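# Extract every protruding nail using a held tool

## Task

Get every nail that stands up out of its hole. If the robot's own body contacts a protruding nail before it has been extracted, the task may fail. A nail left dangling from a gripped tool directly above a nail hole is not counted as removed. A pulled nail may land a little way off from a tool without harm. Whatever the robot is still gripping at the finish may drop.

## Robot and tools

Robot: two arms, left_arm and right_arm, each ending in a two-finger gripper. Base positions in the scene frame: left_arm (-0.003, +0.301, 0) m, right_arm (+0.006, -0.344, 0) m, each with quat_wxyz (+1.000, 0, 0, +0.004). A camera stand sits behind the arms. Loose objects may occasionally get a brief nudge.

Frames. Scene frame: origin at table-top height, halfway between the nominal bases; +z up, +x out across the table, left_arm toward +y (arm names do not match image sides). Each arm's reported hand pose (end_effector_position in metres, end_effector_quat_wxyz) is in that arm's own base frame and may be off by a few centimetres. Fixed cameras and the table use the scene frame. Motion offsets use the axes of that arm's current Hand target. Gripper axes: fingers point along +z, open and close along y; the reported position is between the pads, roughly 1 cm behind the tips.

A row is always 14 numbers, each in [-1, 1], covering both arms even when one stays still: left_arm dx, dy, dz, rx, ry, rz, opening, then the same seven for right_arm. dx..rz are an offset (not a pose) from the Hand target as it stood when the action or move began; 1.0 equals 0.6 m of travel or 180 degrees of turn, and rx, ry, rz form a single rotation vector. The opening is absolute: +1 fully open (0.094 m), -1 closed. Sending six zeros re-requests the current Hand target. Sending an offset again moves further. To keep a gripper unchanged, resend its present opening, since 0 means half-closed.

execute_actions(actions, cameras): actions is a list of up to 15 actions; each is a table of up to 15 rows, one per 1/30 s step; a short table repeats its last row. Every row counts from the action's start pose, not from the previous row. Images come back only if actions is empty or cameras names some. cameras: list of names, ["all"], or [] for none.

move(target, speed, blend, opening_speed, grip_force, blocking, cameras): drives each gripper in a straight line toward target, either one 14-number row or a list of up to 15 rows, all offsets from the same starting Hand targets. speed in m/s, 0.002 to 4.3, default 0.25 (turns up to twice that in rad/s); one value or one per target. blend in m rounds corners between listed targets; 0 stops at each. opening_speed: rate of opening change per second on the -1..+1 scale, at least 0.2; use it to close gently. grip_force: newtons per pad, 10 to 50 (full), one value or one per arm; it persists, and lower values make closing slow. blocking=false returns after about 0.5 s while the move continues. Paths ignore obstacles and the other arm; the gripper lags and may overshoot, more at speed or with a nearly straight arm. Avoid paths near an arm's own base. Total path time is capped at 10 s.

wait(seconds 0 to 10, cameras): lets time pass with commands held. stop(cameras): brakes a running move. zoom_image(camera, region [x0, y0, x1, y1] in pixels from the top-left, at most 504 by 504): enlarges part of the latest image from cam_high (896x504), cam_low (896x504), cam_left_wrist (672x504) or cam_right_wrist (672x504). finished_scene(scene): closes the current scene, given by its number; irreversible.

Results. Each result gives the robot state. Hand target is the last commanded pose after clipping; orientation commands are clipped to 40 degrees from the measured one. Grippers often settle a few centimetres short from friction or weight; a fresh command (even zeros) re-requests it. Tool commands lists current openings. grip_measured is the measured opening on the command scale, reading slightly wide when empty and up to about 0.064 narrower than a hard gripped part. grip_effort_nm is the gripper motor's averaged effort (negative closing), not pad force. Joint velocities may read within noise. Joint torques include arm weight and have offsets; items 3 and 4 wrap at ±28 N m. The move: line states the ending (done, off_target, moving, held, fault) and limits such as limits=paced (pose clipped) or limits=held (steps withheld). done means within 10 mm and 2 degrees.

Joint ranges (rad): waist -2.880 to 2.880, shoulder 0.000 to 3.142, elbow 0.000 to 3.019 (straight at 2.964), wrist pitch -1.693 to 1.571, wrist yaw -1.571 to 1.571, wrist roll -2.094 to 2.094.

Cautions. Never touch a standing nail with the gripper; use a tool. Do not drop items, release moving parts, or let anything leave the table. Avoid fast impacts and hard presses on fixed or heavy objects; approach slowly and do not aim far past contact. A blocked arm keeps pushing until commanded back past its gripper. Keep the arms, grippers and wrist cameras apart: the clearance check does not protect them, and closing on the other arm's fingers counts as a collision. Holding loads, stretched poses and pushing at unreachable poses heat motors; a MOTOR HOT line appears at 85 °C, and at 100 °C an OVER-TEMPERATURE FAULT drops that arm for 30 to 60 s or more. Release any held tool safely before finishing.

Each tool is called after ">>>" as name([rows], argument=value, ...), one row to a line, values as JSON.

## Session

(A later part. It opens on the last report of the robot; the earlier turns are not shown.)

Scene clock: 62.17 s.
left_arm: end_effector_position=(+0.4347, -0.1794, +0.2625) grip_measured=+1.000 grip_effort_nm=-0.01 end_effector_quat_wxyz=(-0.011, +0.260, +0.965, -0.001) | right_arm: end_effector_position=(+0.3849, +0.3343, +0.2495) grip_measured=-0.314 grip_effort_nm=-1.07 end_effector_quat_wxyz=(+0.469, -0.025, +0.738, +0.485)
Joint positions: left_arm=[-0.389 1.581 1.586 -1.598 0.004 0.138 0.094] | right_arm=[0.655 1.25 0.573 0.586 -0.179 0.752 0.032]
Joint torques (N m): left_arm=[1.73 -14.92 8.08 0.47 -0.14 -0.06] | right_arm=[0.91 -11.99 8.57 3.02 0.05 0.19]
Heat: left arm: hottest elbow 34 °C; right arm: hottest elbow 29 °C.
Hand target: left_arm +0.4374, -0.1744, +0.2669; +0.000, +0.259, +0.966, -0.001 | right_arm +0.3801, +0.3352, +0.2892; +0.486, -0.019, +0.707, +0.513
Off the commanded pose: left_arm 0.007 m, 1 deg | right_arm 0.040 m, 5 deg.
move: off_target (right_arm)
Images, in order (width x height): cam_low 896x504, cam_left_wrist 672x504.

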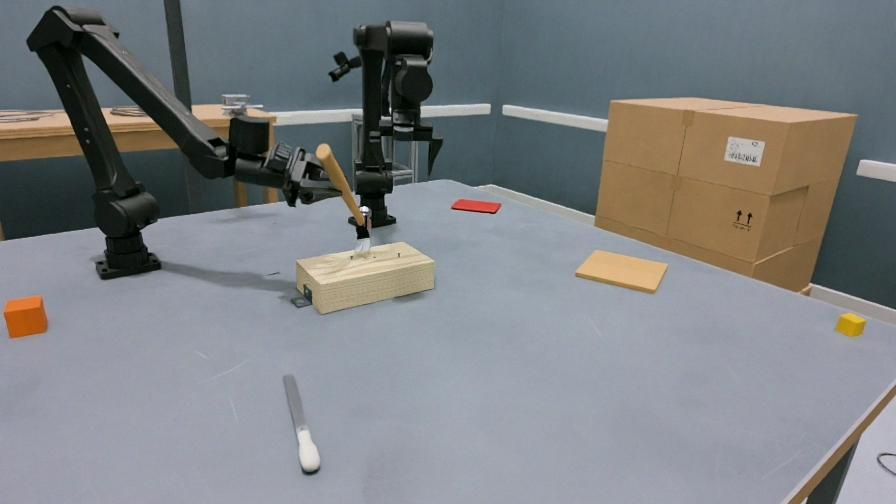

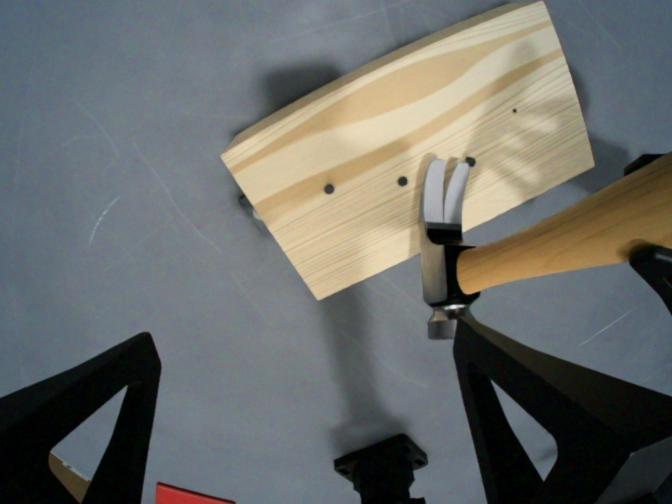

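>>> move([
  [0,0,0,0,0,0,1,0.04,0.04,-0.01,0,0,0,-0.9],
  [0,0,0,0,0,0,1,0.035,0.035,-0.062,0,0,0,-0.9],
], speed=0.15, blend=0.005, cameras=["cam_low","cam_left_wrist"])

>>> zoom_image(camera="cam_low", region=[290, 190, 410, 310])

>>> zoom_image(camera="cam_left_wrist", region=[400, 110, 600, 330])

Scene clock: 63.80 s.
left_arm: end_effector_position=(+0.4347, -0.1794, +0.2625) grip_measured=+1.000 grip_effort_nm=0.00 end_effector_quat_wxyz=(-0.011, +0.260, +0.965, -0.001) | right_arm: end_effector_position=(+0.3327, +0.3320, +0.2548) grip_measured=-0.314 grip_effort_nm=-1.07 end_effector_quat_wxyz=(+0.471, -0.032, +0.734, +0.489)
Joint positions: left_arm=[-0.389 1.581 1.586 -1.598 0.004 0.138 0.094] | right_arm=[0.748 1.112 0.48 0.551 -0.1 0.752 0.032]
Joint torques (N m): left_arm=[1.67 -14.97 8.09 0.46 -0.15 -0.06] | right_arm=[-0.03 -9.7 8.88 2.59 0.1 0.14]
Heat: left arm: hottest elbow 34 °C; right arm: hottest elbow 29 °C.
Hand target: left_arm +0.4374, -0.1744, +0.2669; +0.000, +0.259, +0.966, -0.001 | right_arm +0.3331, +0.3274, +0.2892; +0.486, -0.019, +0.707, +0.513
Off the commanded pose: left_arm 0.007 m, 1 deg | right_arm 0.035 m, 5 deg.
move: off_target (right_arm)
Images, in order (width x height): cam_low 896x504, cam_left_wrist 672x504.

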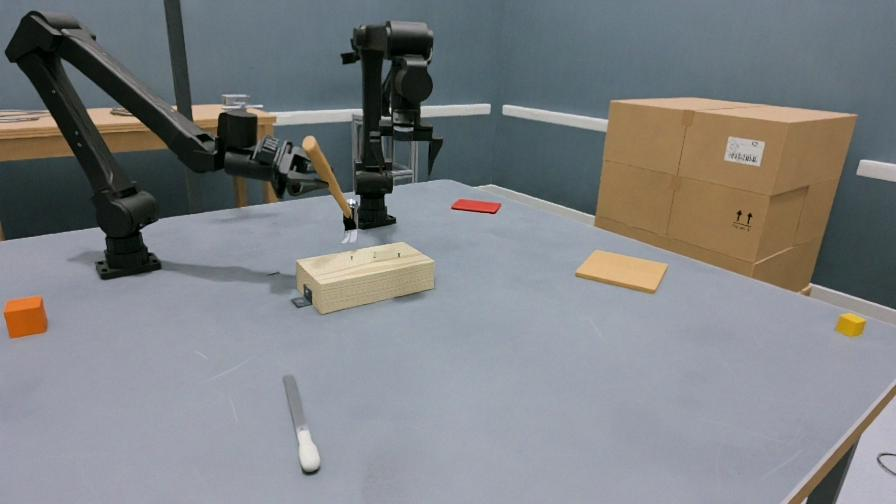

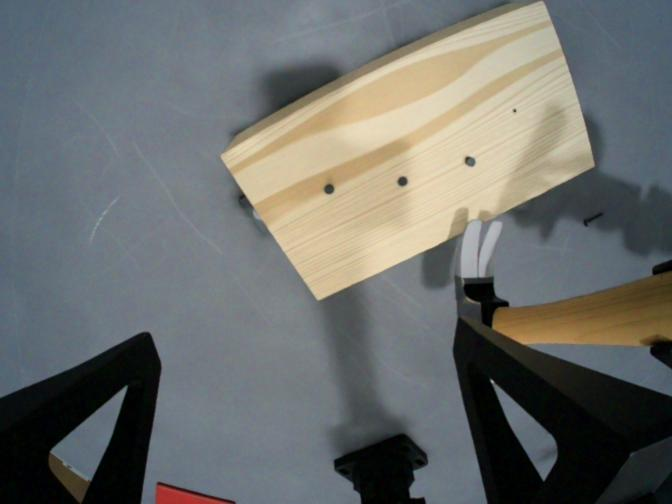

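Scaled by 4.200 from the camera's 896x504 image, which has a finer 1280x720 frame.

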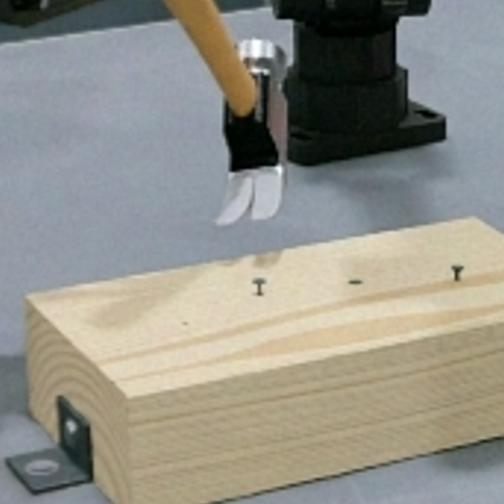

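Scaled by 2.291 from the camera's 672x504 image, which has a finer 960x720 frame.

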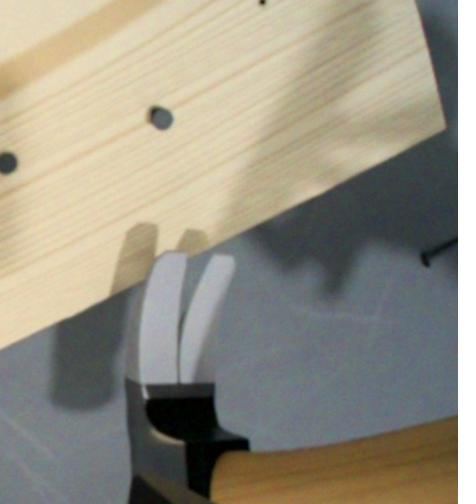

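>>> move(target=[0,0,0,0,0,0,1,0.032,-0.03,0.022,0,0,0,-0.9], speed=0.15, cameras=["cam_low","cam_left_wrist"])

>>> zoom_image(camera="cam_low", region=[290, 190, 410, 310])

>>> zoom_image(camera="cam_left_wrist", region=[400, 110, 600, 330])

Scene clock: 65.20 s.
left_arm: end_effector_position=(+0.4347, -0.1794, +0.2625) grip_measured=+1.000 grip_effort_nm=0.00 end_effector_quat_wxyz=(-0.011, +0.260, +0.965, -0.001) | right_arm: end_effector_position=(+0.3382, +0.3354, +0.2362) grip_measured=-0.314 grip_effort_nm=-1.07 end_effector_quat_wxyz=(+0.471, -0.030, +0.736, +0.485)
Joint positions: left_arm=[-0.389 1.581 1.586 -1.598 0.004 0.138 0.094] | right_arm=[0.748 1.178 0.469 0.622 -0.093 0.752 0.032]
Joint torques (N m): left_arm=[1.73 -14.92 8.09 0.47 -0.14 -0.07] | right_arm=[0.62 -7.41 8.34 4.36 0.03 0.21]
Heat: left arm: hottest elbow 34 °C; right arm: hottest elbow 29 °C.
Hand target: left_arm +0.4374, -0.1744, +0.2669; +0.000, +0.259, +0.966, -0.001 | right_arm +0.3413, +0.3378, +0.2630; +0.486, -0.019, +0.707, +0.513
Off the commanded pose: left_arm 0.007 m, 1 deg | right_arm 0.027 m, 5 deg.
move: off_target (right_arm)
Images, in order (width x height): cam_low 896x504, cam_left_wrist 672x504.

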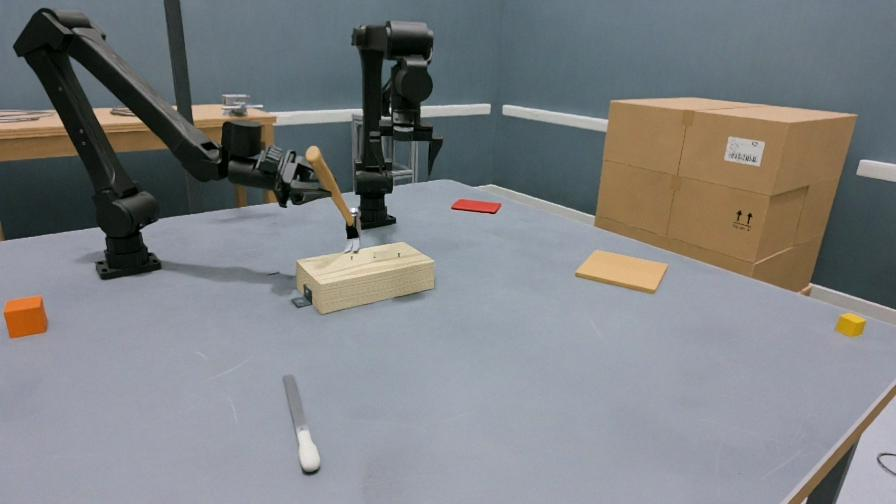

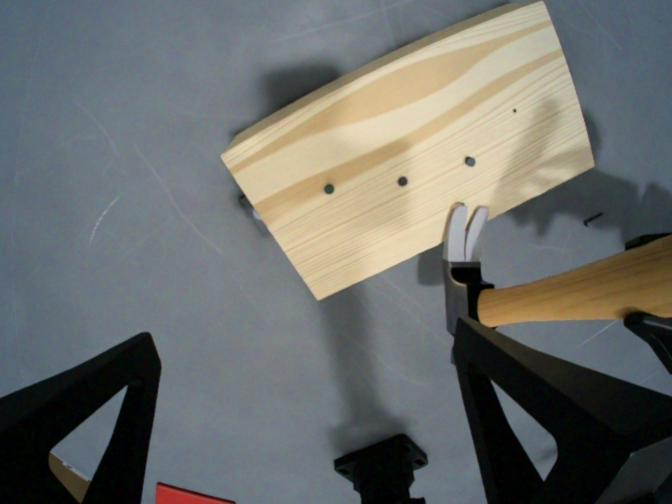

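Scaled by 4.200 from the camera's 896x504 image, which has a finer 1280x720 frame.

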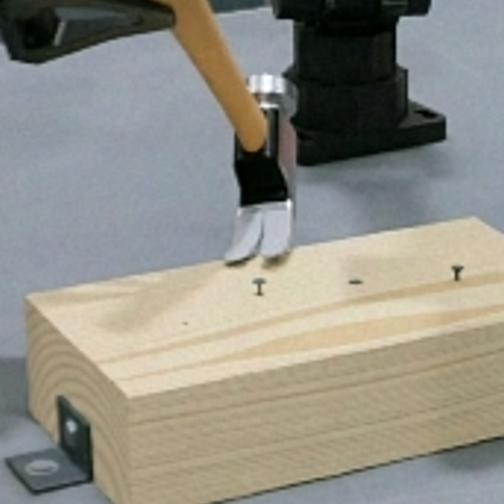

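Scaled by 2.291 from the camera's 672x504 image, which has a finer 960x720 frame.

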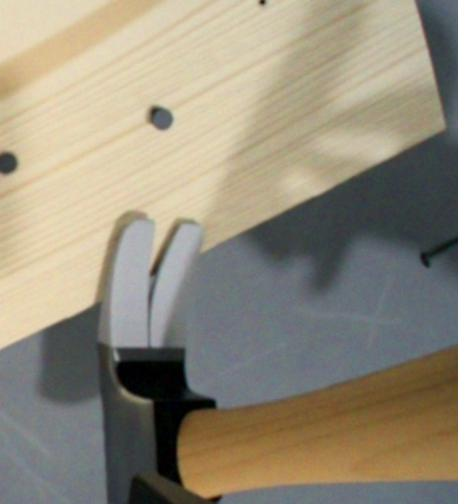

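>>> move(target=[0,0,0,0,0,0,1,-0.016,-0.023,0.027,0,0,0,-0.9], speed=0.12, cameras=["cam_low","cam_left_wrist"])

>>> zoom_image(camera="cam_low", region=[290, 190, 410, 310])

>>> zoom_image(camera="cam_left_wrist", region=[400, 110, 600, 330])

Scene clock: 66.63 s.
left_arm: end_effector_position=(+0.4347, -0.1794, +0.2625) grip_measured=+1.000 grip_effort_nm=0.00 end_effector_quat_wxyz=(-0.011, +0.260, +0.965, -0.001) | right_arm: end_effector_position=(+0.3466, +0.3332, +0.2324) grip_measured=-0.314 grip_effort_nm=-1.07 end_effector_quat_wxyz=(+0.467, -0.030, +0.730, +0.497)
Joint positions: left_arm=[-0.389 1.581 1.586 -1.598 0.004 0.138 0.094] | right_arm=[0.715 1.217 0.469 0.678 -0.143 0.765 0.032]
Joint torques (N m): left_arm=[1.67 -14.97 8.08 0.46 -0.15 -0.07] | right_arm=[-1.03 -6.01 10.71 3.25 0.21 0.01]
Heat: left arm: hottest elbow 34 °C; right arm: hottest elbow 29 °C.
Hand target: left_arm +0.4374, -0.1744, +0.2669; +0.000, +0.259, +0.966, -0.001 | right_arm +0.3644, +0.3388, +0.2600; +0.486, -0.019, +0.707, +0.513
Off the commanded pose: left_arm 0.007 m, 1 deg | right_arm 0.033 m, 4 deg.
move: off_target (right_arm)
Images, in order (width x height): cam_low 896x504, cam_left_wrist 672x504.

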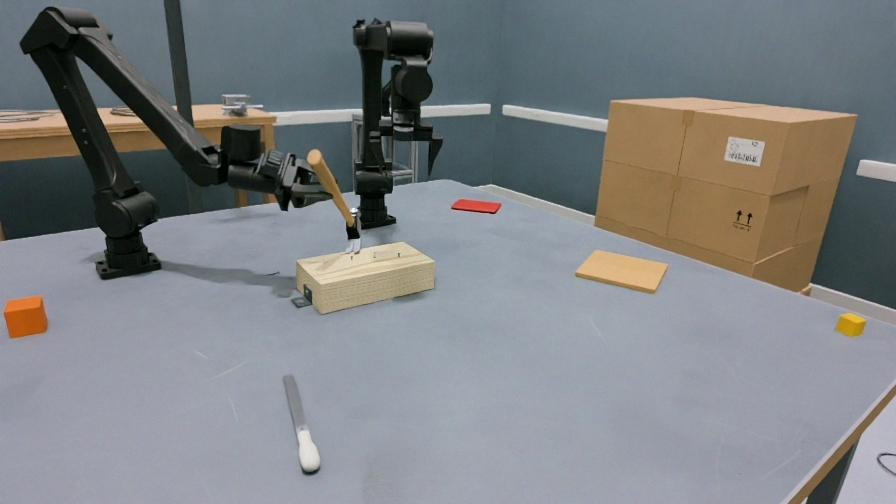

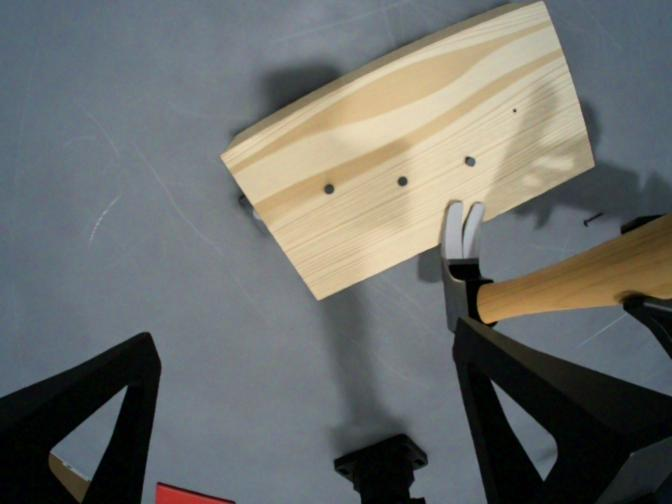

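Scaled by 4.200 from the camera's 896x504 image, which has a finer 1280x720 frame.

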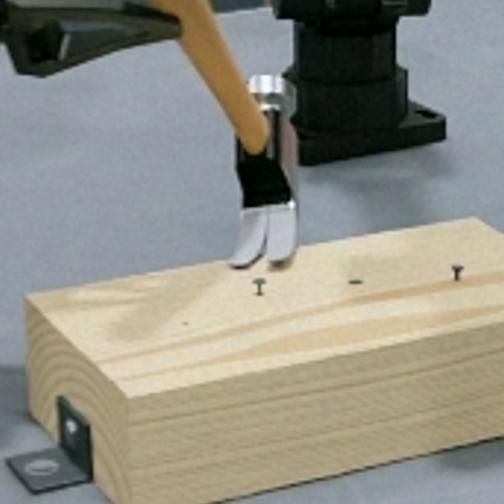

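Scaled by 2.291 from the camera's 672x504 image, which has a finer 960x720 frame.

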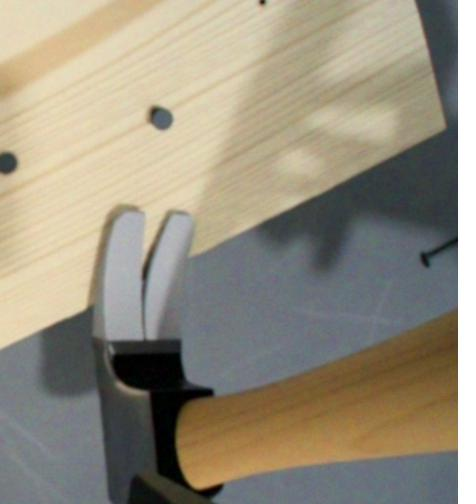

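>>> move(target=[0,0,0,0,0,0,1,-0.018,-0.0035,0.024,0,0,0,-0.9], speed=0.12, cameras=["cam_low","cam_left_wrist"])

>>> zoom_image(camera="cam_left_wrist", region=[400, 110, 600, 330])

Scene clock: 67.70 s.
left_arm: end_effector_position=(+0.4347, -0.1794, +0.2625) grip_measured=+1.000 grip_effort_nm=-0.01 end_effector_quat_wxyz=(-0.011, +0.260, +0.965, -0.001) | right_arm: end_effector_position=(+0.3606, +0.3338, +0.2329) grip_measured=-0.314 grip_effort_nm=-1.07 end_effector_quat_wxyz=(+0.467, -0.027, +0.731, +0.496)
Joint positions: left_arm=[-0.389 1.581 1.586 -1.598 0.004 0.138 0.094] | right_arm=[0.691 1.247 0.497 0.678 -0.161 0.767 0.032]
Joint torques (N m): left_arm=[1.73 -15.03 8.09 0.49 -0.15 -0.07] | right_arm=[0.09 -6.65 11.86 2.71 0.12 0]
Heat: left arm: hottest elbow 34 °C; right arm: hottest elbow 29 °C.
Hand target: left_arm +0.4374, -0.1744, +0.2669; +0.000, +0.259, +0.966, -0.001 | right_arm +0.3809, +0.3434, +0.2662; +0.486, -0.019, +0.707, +0.513
Off the commanded pose: left_arm 0.007 m, 1 deg | right_arm 0.040 m, 4 deg.
move: off_target (right_arm)
Images, in order (width x height): cam_low 896x504, cam_left_wrist 672x504.

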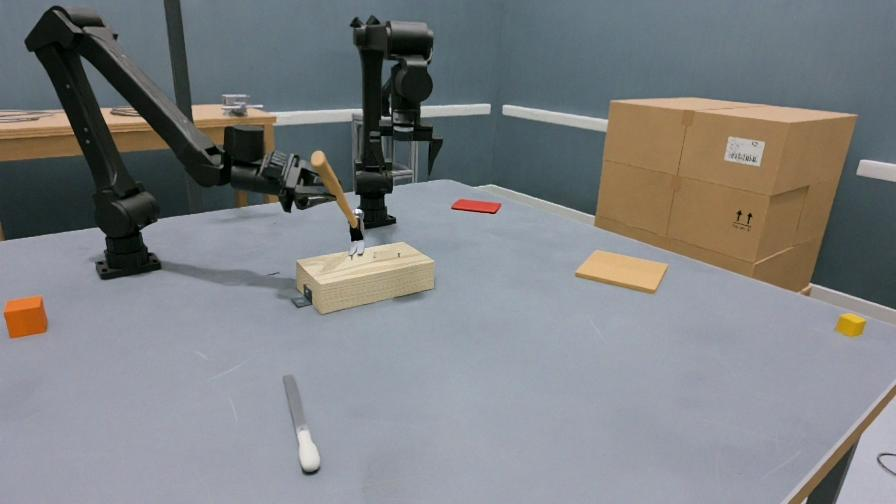

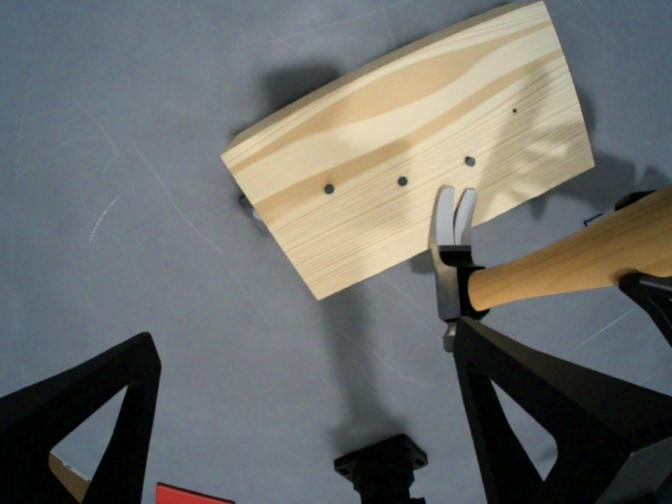

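Scaled by 2.291 from the camera's 672x504 image, which has a finer 960x720 frame.

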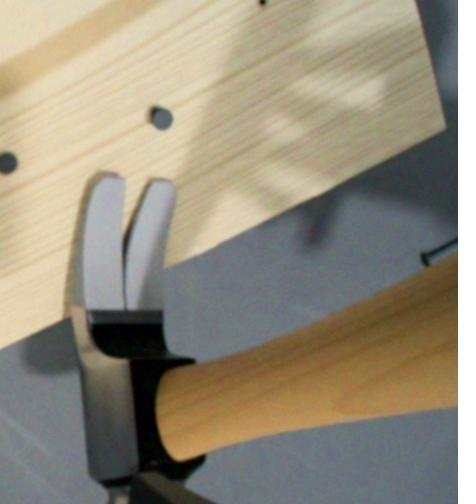

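>>> move(target=[0,0,0,0,0,0,1,-0.028,-0.026,0,0,0,0,-0.9], speed=0.12, cameras=["cam_low","cam_left_wrist"])

>>> zoom_image(camera="cam_left_wrist", region=[400, 110, 600, 330])

Scene clock: 68.90 s.
left_arm: end_effector_position=(+0.4347, -0.1794, +0.2625) grip_measured=+1.000 grip_effort_nm=-0.01 end_effector_quat_wxyz=(-0.011, +0.260, +0.965, -0.001) | right_arm: end_effector_position=(+0.3768, +0.3196, +0.2323) grip_measured=-0.314 grip_effort_nm=-1.07 end_effector_quat_wxyz=(+0.466, -0.025, +0.732, +0.497)
Joint positions: left_arm=[-0.389 1.581 1.586 -1.598 0.004 0.138 0.094] | right_arm=[0.626 1.26 0.507 0.678 -0.226 0.767 0.032]
Joint torques (N m): left_arm=[1.67 -14.86 8.09 0.43 -0.15 -0.07] | right_arm=[-0.67 -7.41 12.07 2.77 0.06 -0.03]
Heat: left arm: hottest elbow 34 °C; right arm: hottest elbow 30 °C.
Hand target: left_arm +0.4374, -0.1744, +0.2669; +0.000, +0.259, +0.966, -0.001 | right_arm +0.3978, +0.3281, +0.2669; +0.486, -0.019, +0.707, +0.513
Off the commanded pose: left_arm 0.007 m, 1 deg | right_arm 0.042 m, 4 deg.
move: off_target (right_arm)
Images, in order (width x height): cam_low 896x504, cam_left_wrist 672x504.

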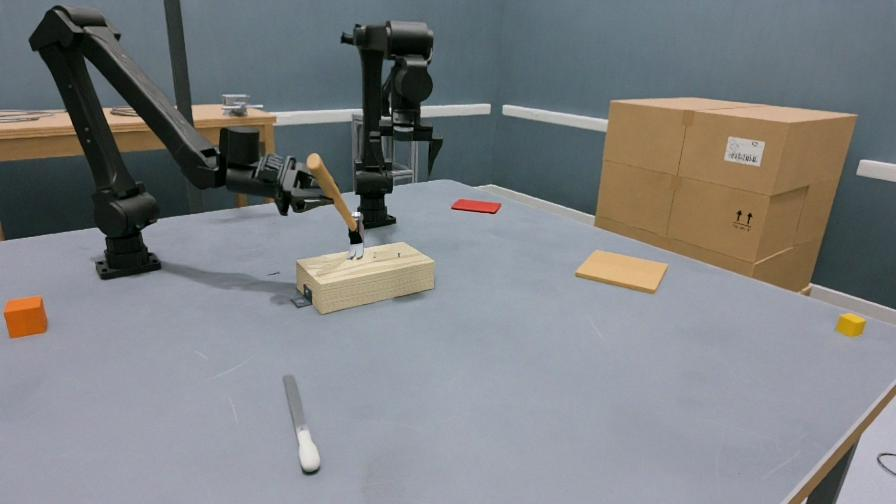

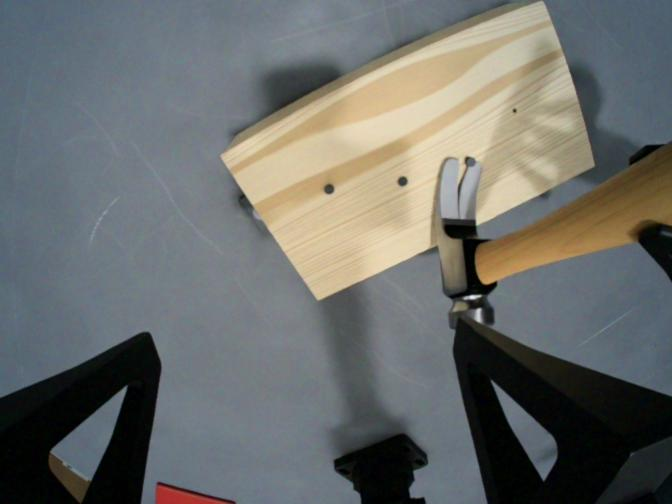

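Scaled by 2.291 from the camera's 672x504 image, which has a finer 960x720 frame.

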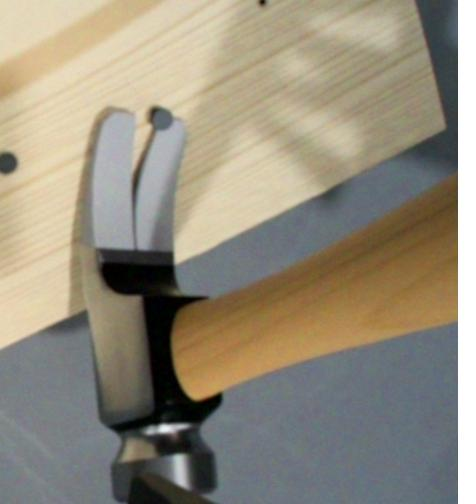

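>>> move(target=[0,0,0,0,0,0,1,-0.025,-0.025,-0.006,0,0,0,-0.9], speed=0.12, cameras=["cam_low","cam_left_wrist"])

>>> zoom_image(camera="cam_left_wrist", region=[400, 110, 600, 330])

>>> zoom_image(camera="cam_low", region=[290, 190, 410, 310])

Scene clock: 69.97 s.
left_arm: end_effector_position=(+0.4347, -0.1794, +0.2625) grip_measured=+1.000 grip_effort_nm=0.00 end_effector_quat_wxyz=(-0.011, +0.260, +0.965, -0.001) | right_arm: end_effector_position=(+0.3874, +0.3062, +0.2318) grip_measured=-0.314 grip_effort_nm=-1.07 end_effector_quat_wxyz=(+0.462, -0.026, +0.732, +0.500)
Joint positions: left_arm=[-0.389 1.581 1.586 -1.598 0.004 0.138 0.094] | right_arm=[0.568 1.266 0.511 0.678 -0.292 0.767 0.032]
Joint torques (N m): left_arm=[1.67 -14.97 8.06 0.49 -0.15 -0.07] | right_arm=[-0.56 -6.42 12 2.69 0.2 0]
Heat: left arm: hottest elbow 34 °C; right arm: hottest elbow 30 °C.
Hand target: left_arm +0.4374, -0.1744, +0.2669; +0.000, +0.259, +0.966, -0.001 | right_arm +0.4113, +0.3112, +0.2672; +0.486, -0.019, +0.707, +0.513
Off the commanded pose: left_arm 0.007 m, 1 deg | right_arm 0.043 m, 4 deg.
move: off_target (right_arm)
Images, in order (width x height): cam_low 896x504, cam_left_wrist 672x504.

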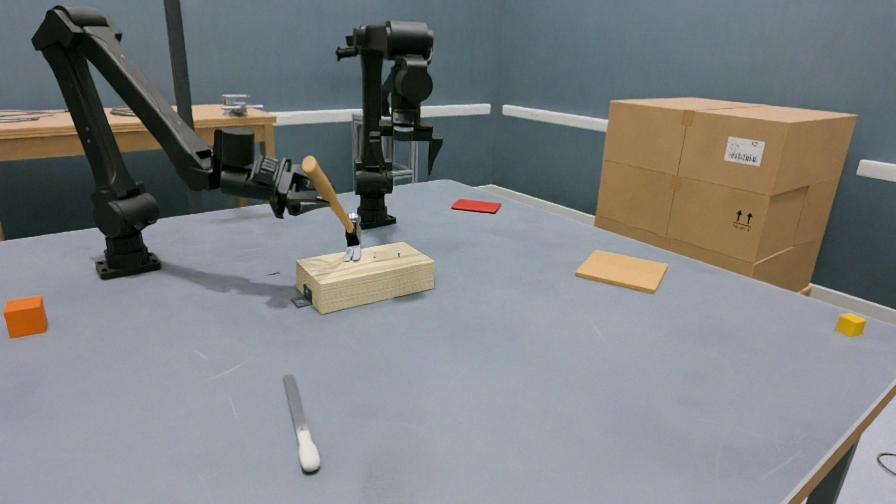

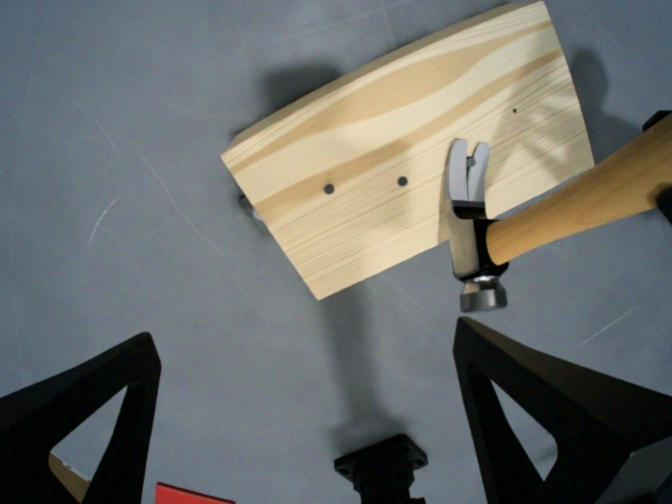

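Scaled by 2.291 from the camera's 672x504 image, which has a finer 960x720 frame.

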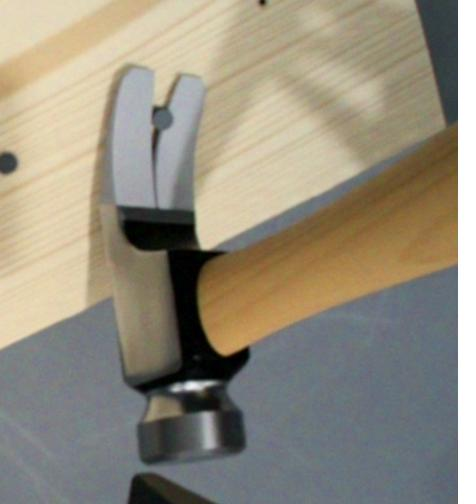

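Scaled by 4.200 from the camera's 896x504 image, which has a finer 1280x720 frame.

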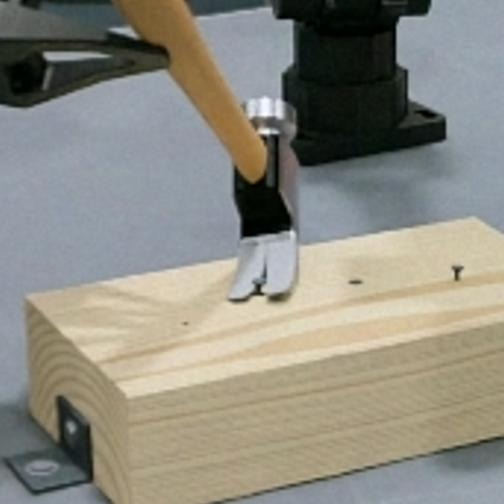

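>>> move([
  [0,0,0,0,0,0,1,-0.025,-0.023,0.005,0,0,0,-0.9],
  [0,0,0,0,0,0,1,0.117,0.187,-0.035,0,0,-0.167,-0.9],
], speed=0.15, cameras=["cam_low","cam_left_wrist"])

>>> zoom_image(camera="cam_left_wrist", region=[400, 110, 600, 330])

>>> zoom_image(camera="cam_low", region=[290, 190, 410, 310])

Scene clock: 73.67 s.
left_arm: end_effector_position=(+0.4347, -0.1794, +0.2625) grip_measured=+1.000 grip_effort_nm=0.00 end_effector_quat_wxyz=(-0.011, +0.260, +0.965, -0.001) | right_arm: end_effector_position=(+0.3599, +0.3406, +0.2443) grip_measured=-0.316 grip_effort_nm=-1.07 end_effector_quat_wxyz=(+0.576, -0.087, +0.733, +0.353)
Joint positions: left_arm=[-0.389 1.581 1.586 -1.598 0.004 0.138 0.094] | right_arm=[0.807 1.218 0.529 0.6 0.138 0.443 0.032]
Joint torques (N m): left_arm=[1.79 -14.97 8.09 0.5 -0.14 -0.07] | right_arm=[10.4 -13.74 7.87 2.32 -1.57 -2.18]
Heat: left arm: hottest elbow 33 °C; right arm: hottest elbow 30 °C.
Hand target: left_arm +0.4374, -0.1744, +0.2669; +0.000, +0.259, +0.966, -0.001 | right_arm +0.3013, +0.3817, +0.2967; +0.603, -0.202, +0.678, +0.370
Off the commanded pose: left_arm 0.007 m, 1 deg | right_arm 0.089 m, 15 deg.
move: off_target (right_arm)
Images, in order (width x height): cam_low 896x504, cam_left_wrist 672x504.

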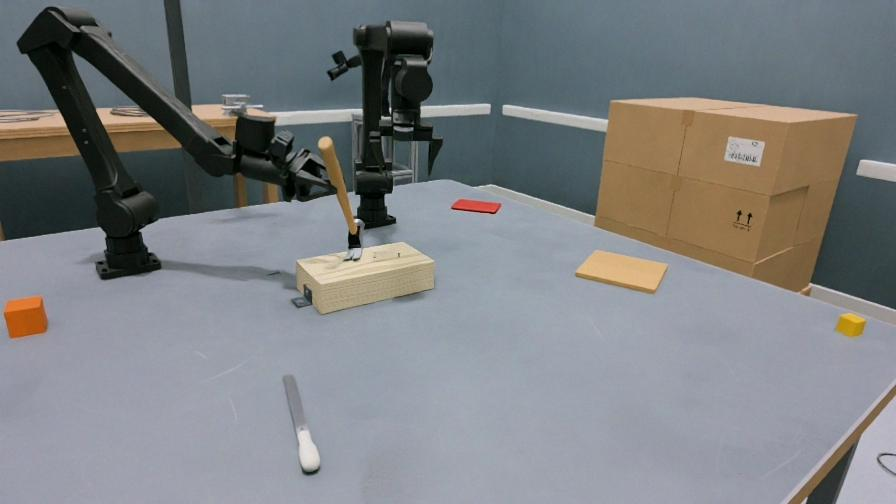

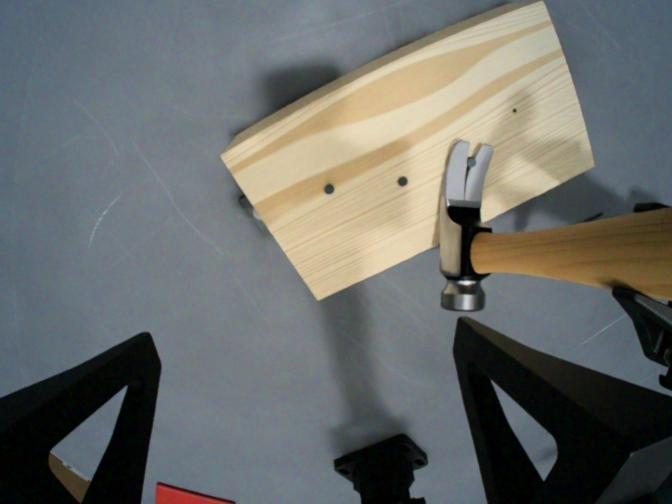

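Scaled by 2.291 from the camera's 672x504 image, which has a finer 960x720 frame.

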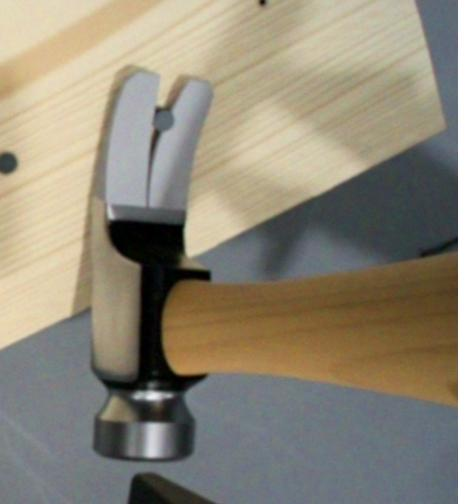

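Scaled by 4.200 from the camera's 896x504 image, which has a finer 1280x720 frame.

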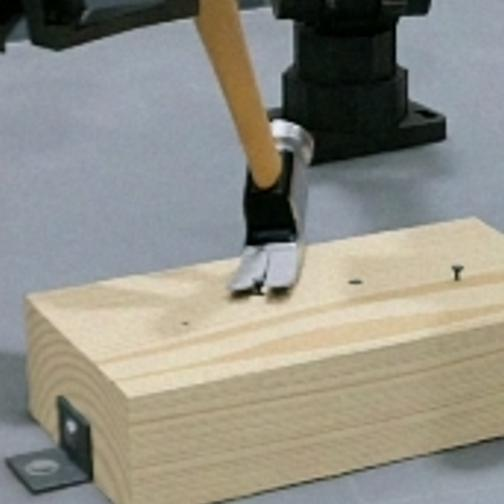

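>>> execute_actions(actions=[], cameras=["cam_left_wrist","cam_low","cam_high"])

Scene clock: 74.77 s.
left_arm: end_effector_position=(+0.4347, -0.1794, +0.2625) grip_measured=+1.000 grip_effort_nm=0.00 end_effector_quat_wxyz=(-0.011, +0.260, +0.965, -0.001) | right_arm: end_effector_position=(+0.3599, +0.3406, +0.2443) grip_measured=-0.316 grip_effort_nm=-1.07 end_effector_quat_wxyz=(+0.576, -0.087, +0.733, +0.353)
Joint positions: left_arm=[-0.389 1.581 1.586 -1.598 0.004 0.138 0.094] | right_arm=[0.807 1.218 0.529 0.6 0.138 0.443 0.032]
Joint velocities: within noise
Joint torques (N m): left_arm=[1.67 -14.92 8.09 0.47 -0.14 -0.07] | right_arm=[10.05 -14.21 7.76 2.28 -1.56 -2.13]
Heat: left arm: hottest elbow 33 °C; right arm: hottest elbow 30 °C.
Hand target: left_arm +0.4374, -0.1744, +0.2669; +0.000, +0.259, +0.966, -0.001 | right_arm +0.3013, +0.3817, +0.2967; +0.603, -0.202, +0.678, +0.370
Tool commands: left_gripper/opening=+1.0 right_gripper/opening=-0.9
Off the commanded pose: left_arm 0.007 m, 1 deg | right_arm 0.089 m, 15 deg.
Images, in order (width x height): cam_high 896x504, cam_low 896x504, cam_left_wrist 672x504.

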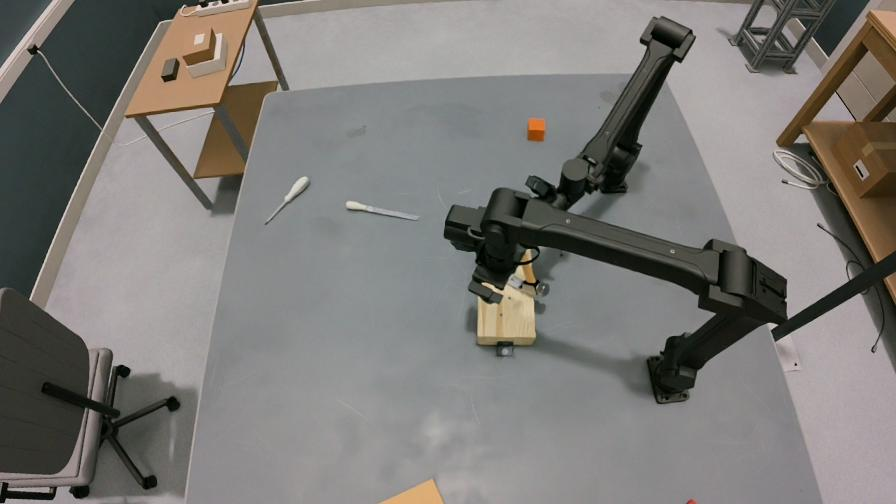

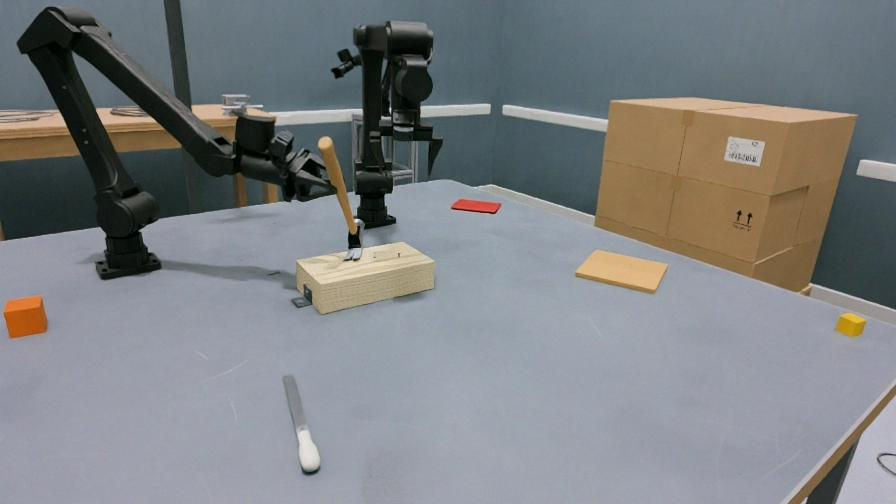

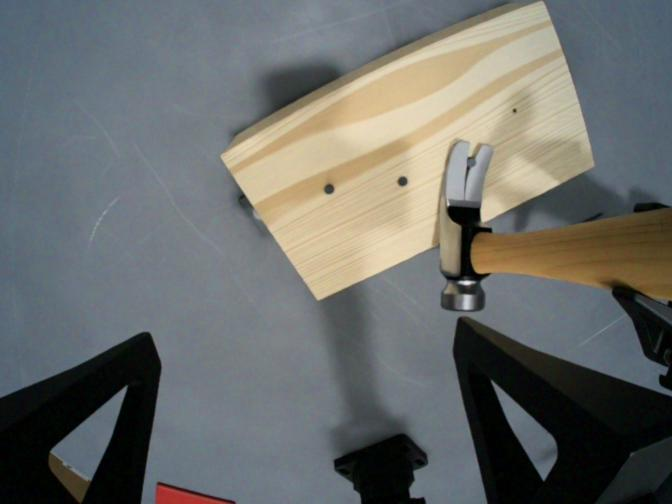

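>>> move(target=[0,0,0,0,0,0,1,0.042,0.10,-0.035,0,0,-0.14,-0.9], speed=0.15, cameras=["cam_low","cam_left_wrist"])

>>> zoom_image(camera="cam_low", region=[270, 160, 470, 320])

>>> zoom_image(camera="cam_left_wrist", region=[310, 60, 610, 330])

Scene clock: 77.33 s.
left_arm: end_effector_position=(+0.4347, -0.1794, +0.2625) grip_measured=+1.000 grip_effort_nm=0.00 end_effector_quat_wxyz=(-0.011, +0.260, +0.965, -0.001) | right_arm: end_effector_position=(+0.3295, +0.3564, +0.2482) grip_measured=-0.279 grip_effort_nm=-1.08 end_effector_quat_wxyz=(+0.641, -0.173, +0.712, +0.230)
Joint positions: left_arm=[-0.389 1.581 1.586 -1.598 0.004 0.138 0.094] | right_arm=[0.956 1.205 0.52 0.606 0.372 0.135 0.034]
Joint torques (N m): left_arm=[1.73 -14.92 8.09 0.49 -0.14 -0.07] | right_arm=[14.56 -12.92 5.79 3.4 -2.28 -3.44]
Heat: left arm: hottest elbow 33 °C; right arm: hottest elbow 30 °C.
Hand target: left_arm +0.4374, -0.1744, +0.2669; +0.000, +0.259, +0.966, -0.001 | right_arm +0.2393, +0.4092, +0.2878; +0.669, -0.345, +0.617, +0.229
Off the commanded pose: left_arm 0.007 m, 1 deg | right_arm 0.112 m, 23 deg.
move: off_target (right_arm)
Images, in order (width x height): cam_low 896x504, cam_left_wrist 672x504.

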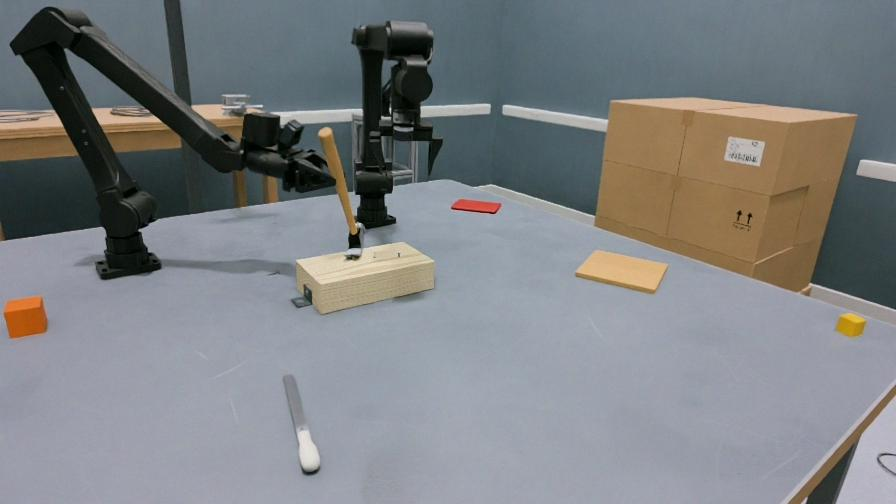

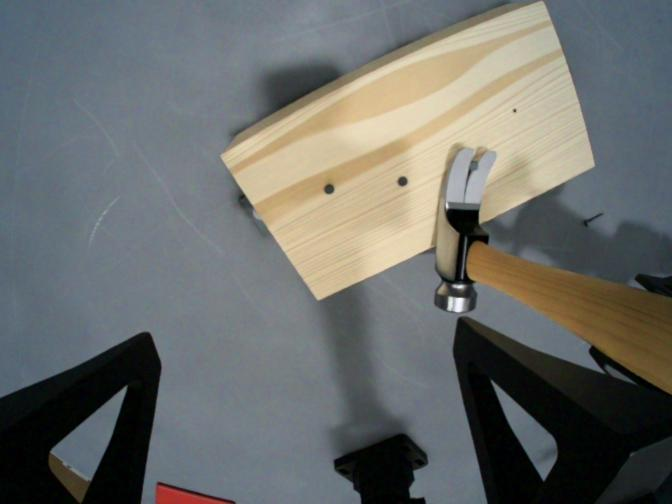

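Scaled by 2.520 from the camera's 896x504 image, which has a finer 1280x720 frame.

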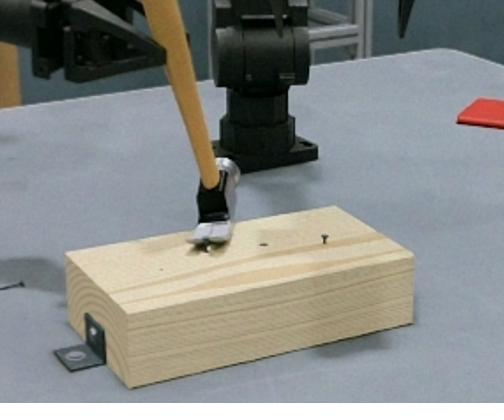

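Scaled by 1.680 from the camera's 672x504 image, which has a finer 960x720 frame.

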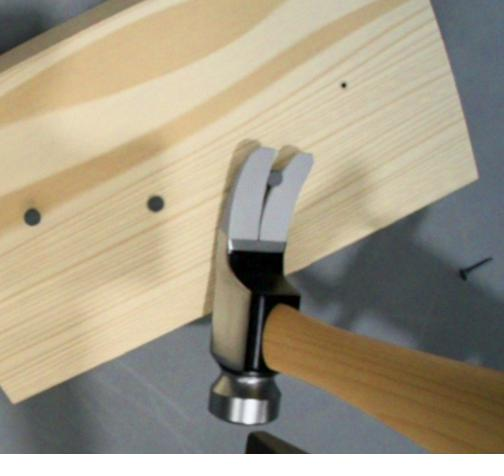

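>>> move(target=[0,0,0,0,0,0,1,0.01,0.137,0.042,0,0,-0.083,-0.9], speed=0.15, cameras=["cam_low","cam_left_wrist"])

>>> zoom_image(camera="cam_low", region=[270, 160, 470, 320])

Scene clock: 79.40 s.
left_arm: end_effector_position=(+0.4347, -0.1794, +0.2625) grip_measured=+1.000 grip_effort_nm=0.00 end_effector_quat_wxyz=(-0.011, +0.260, +0.965, -0.001) | right_arm: end_effector_position=(+0.1914, +0.4540, +0.2125) grip_measured=-0.339 grip_effort_nm=-1.07 end_effector_quat_wxyz=(+0.651, -0.452, +0.597, +0.121)
Joint positions: left_arm=[-0.389 1.581 1.586 -1.598 0.004 0.138 0.094] | right_arm=[1.346 1.313 0.529 0.643 0.511 -0.396 0.031]
Joint torques (N m): left_arm=[1.73 -14.97 8.08 0.46 -0.14 -0.07] | right_arm=[1.67 -8.53 12.68 3.95 0.23 -0.57]
Heat: left arm: hottest elbow 33 °C; right arm: hottest elbow 30 °C.
Hand target: left_arm +0.4374, -0.1744, +0.2669; +0.000, +0.259, +0.966, -0.001 | right_arm +0.1966, +0.4812, +0.2673; +0.693, -0.422, +0.567, +0.140
Off the commanded pose: left_arm 0.007 m, 1 deg | right_arm 0.061 m, 7 deg.
move: off_target (right_arm)
Images, in order (width x height): cam_low 896x504, cam_left_wrist 672x504.

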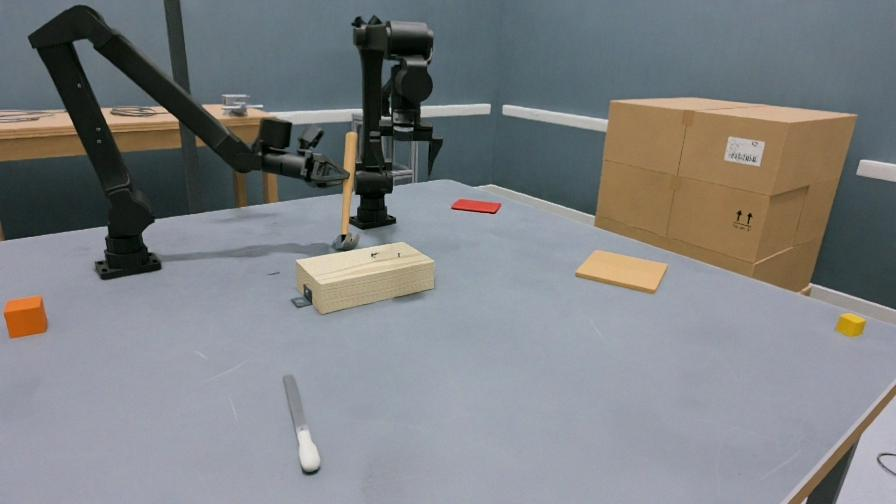

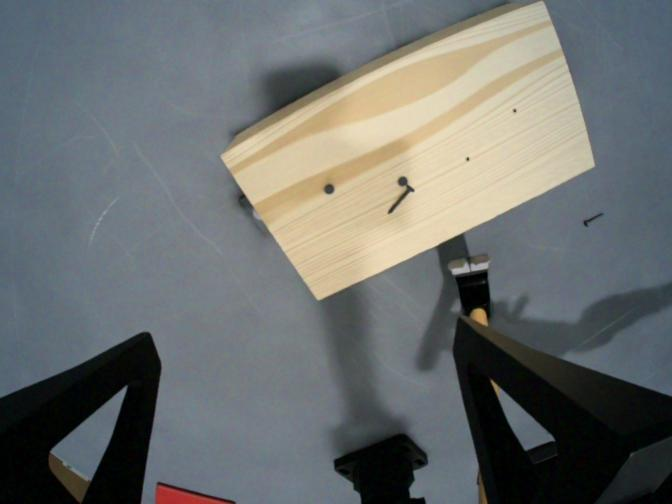

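Scaled by 2.520 from the camera's 896x504 image, which has a finer 1280x720 frame.

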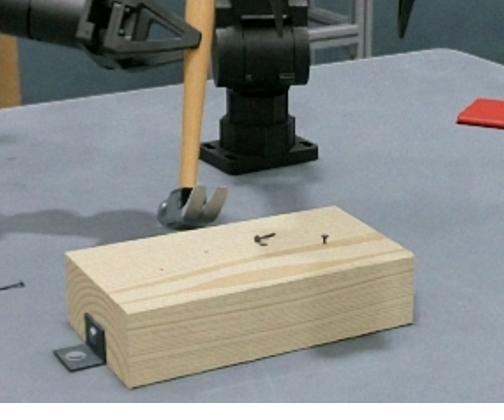

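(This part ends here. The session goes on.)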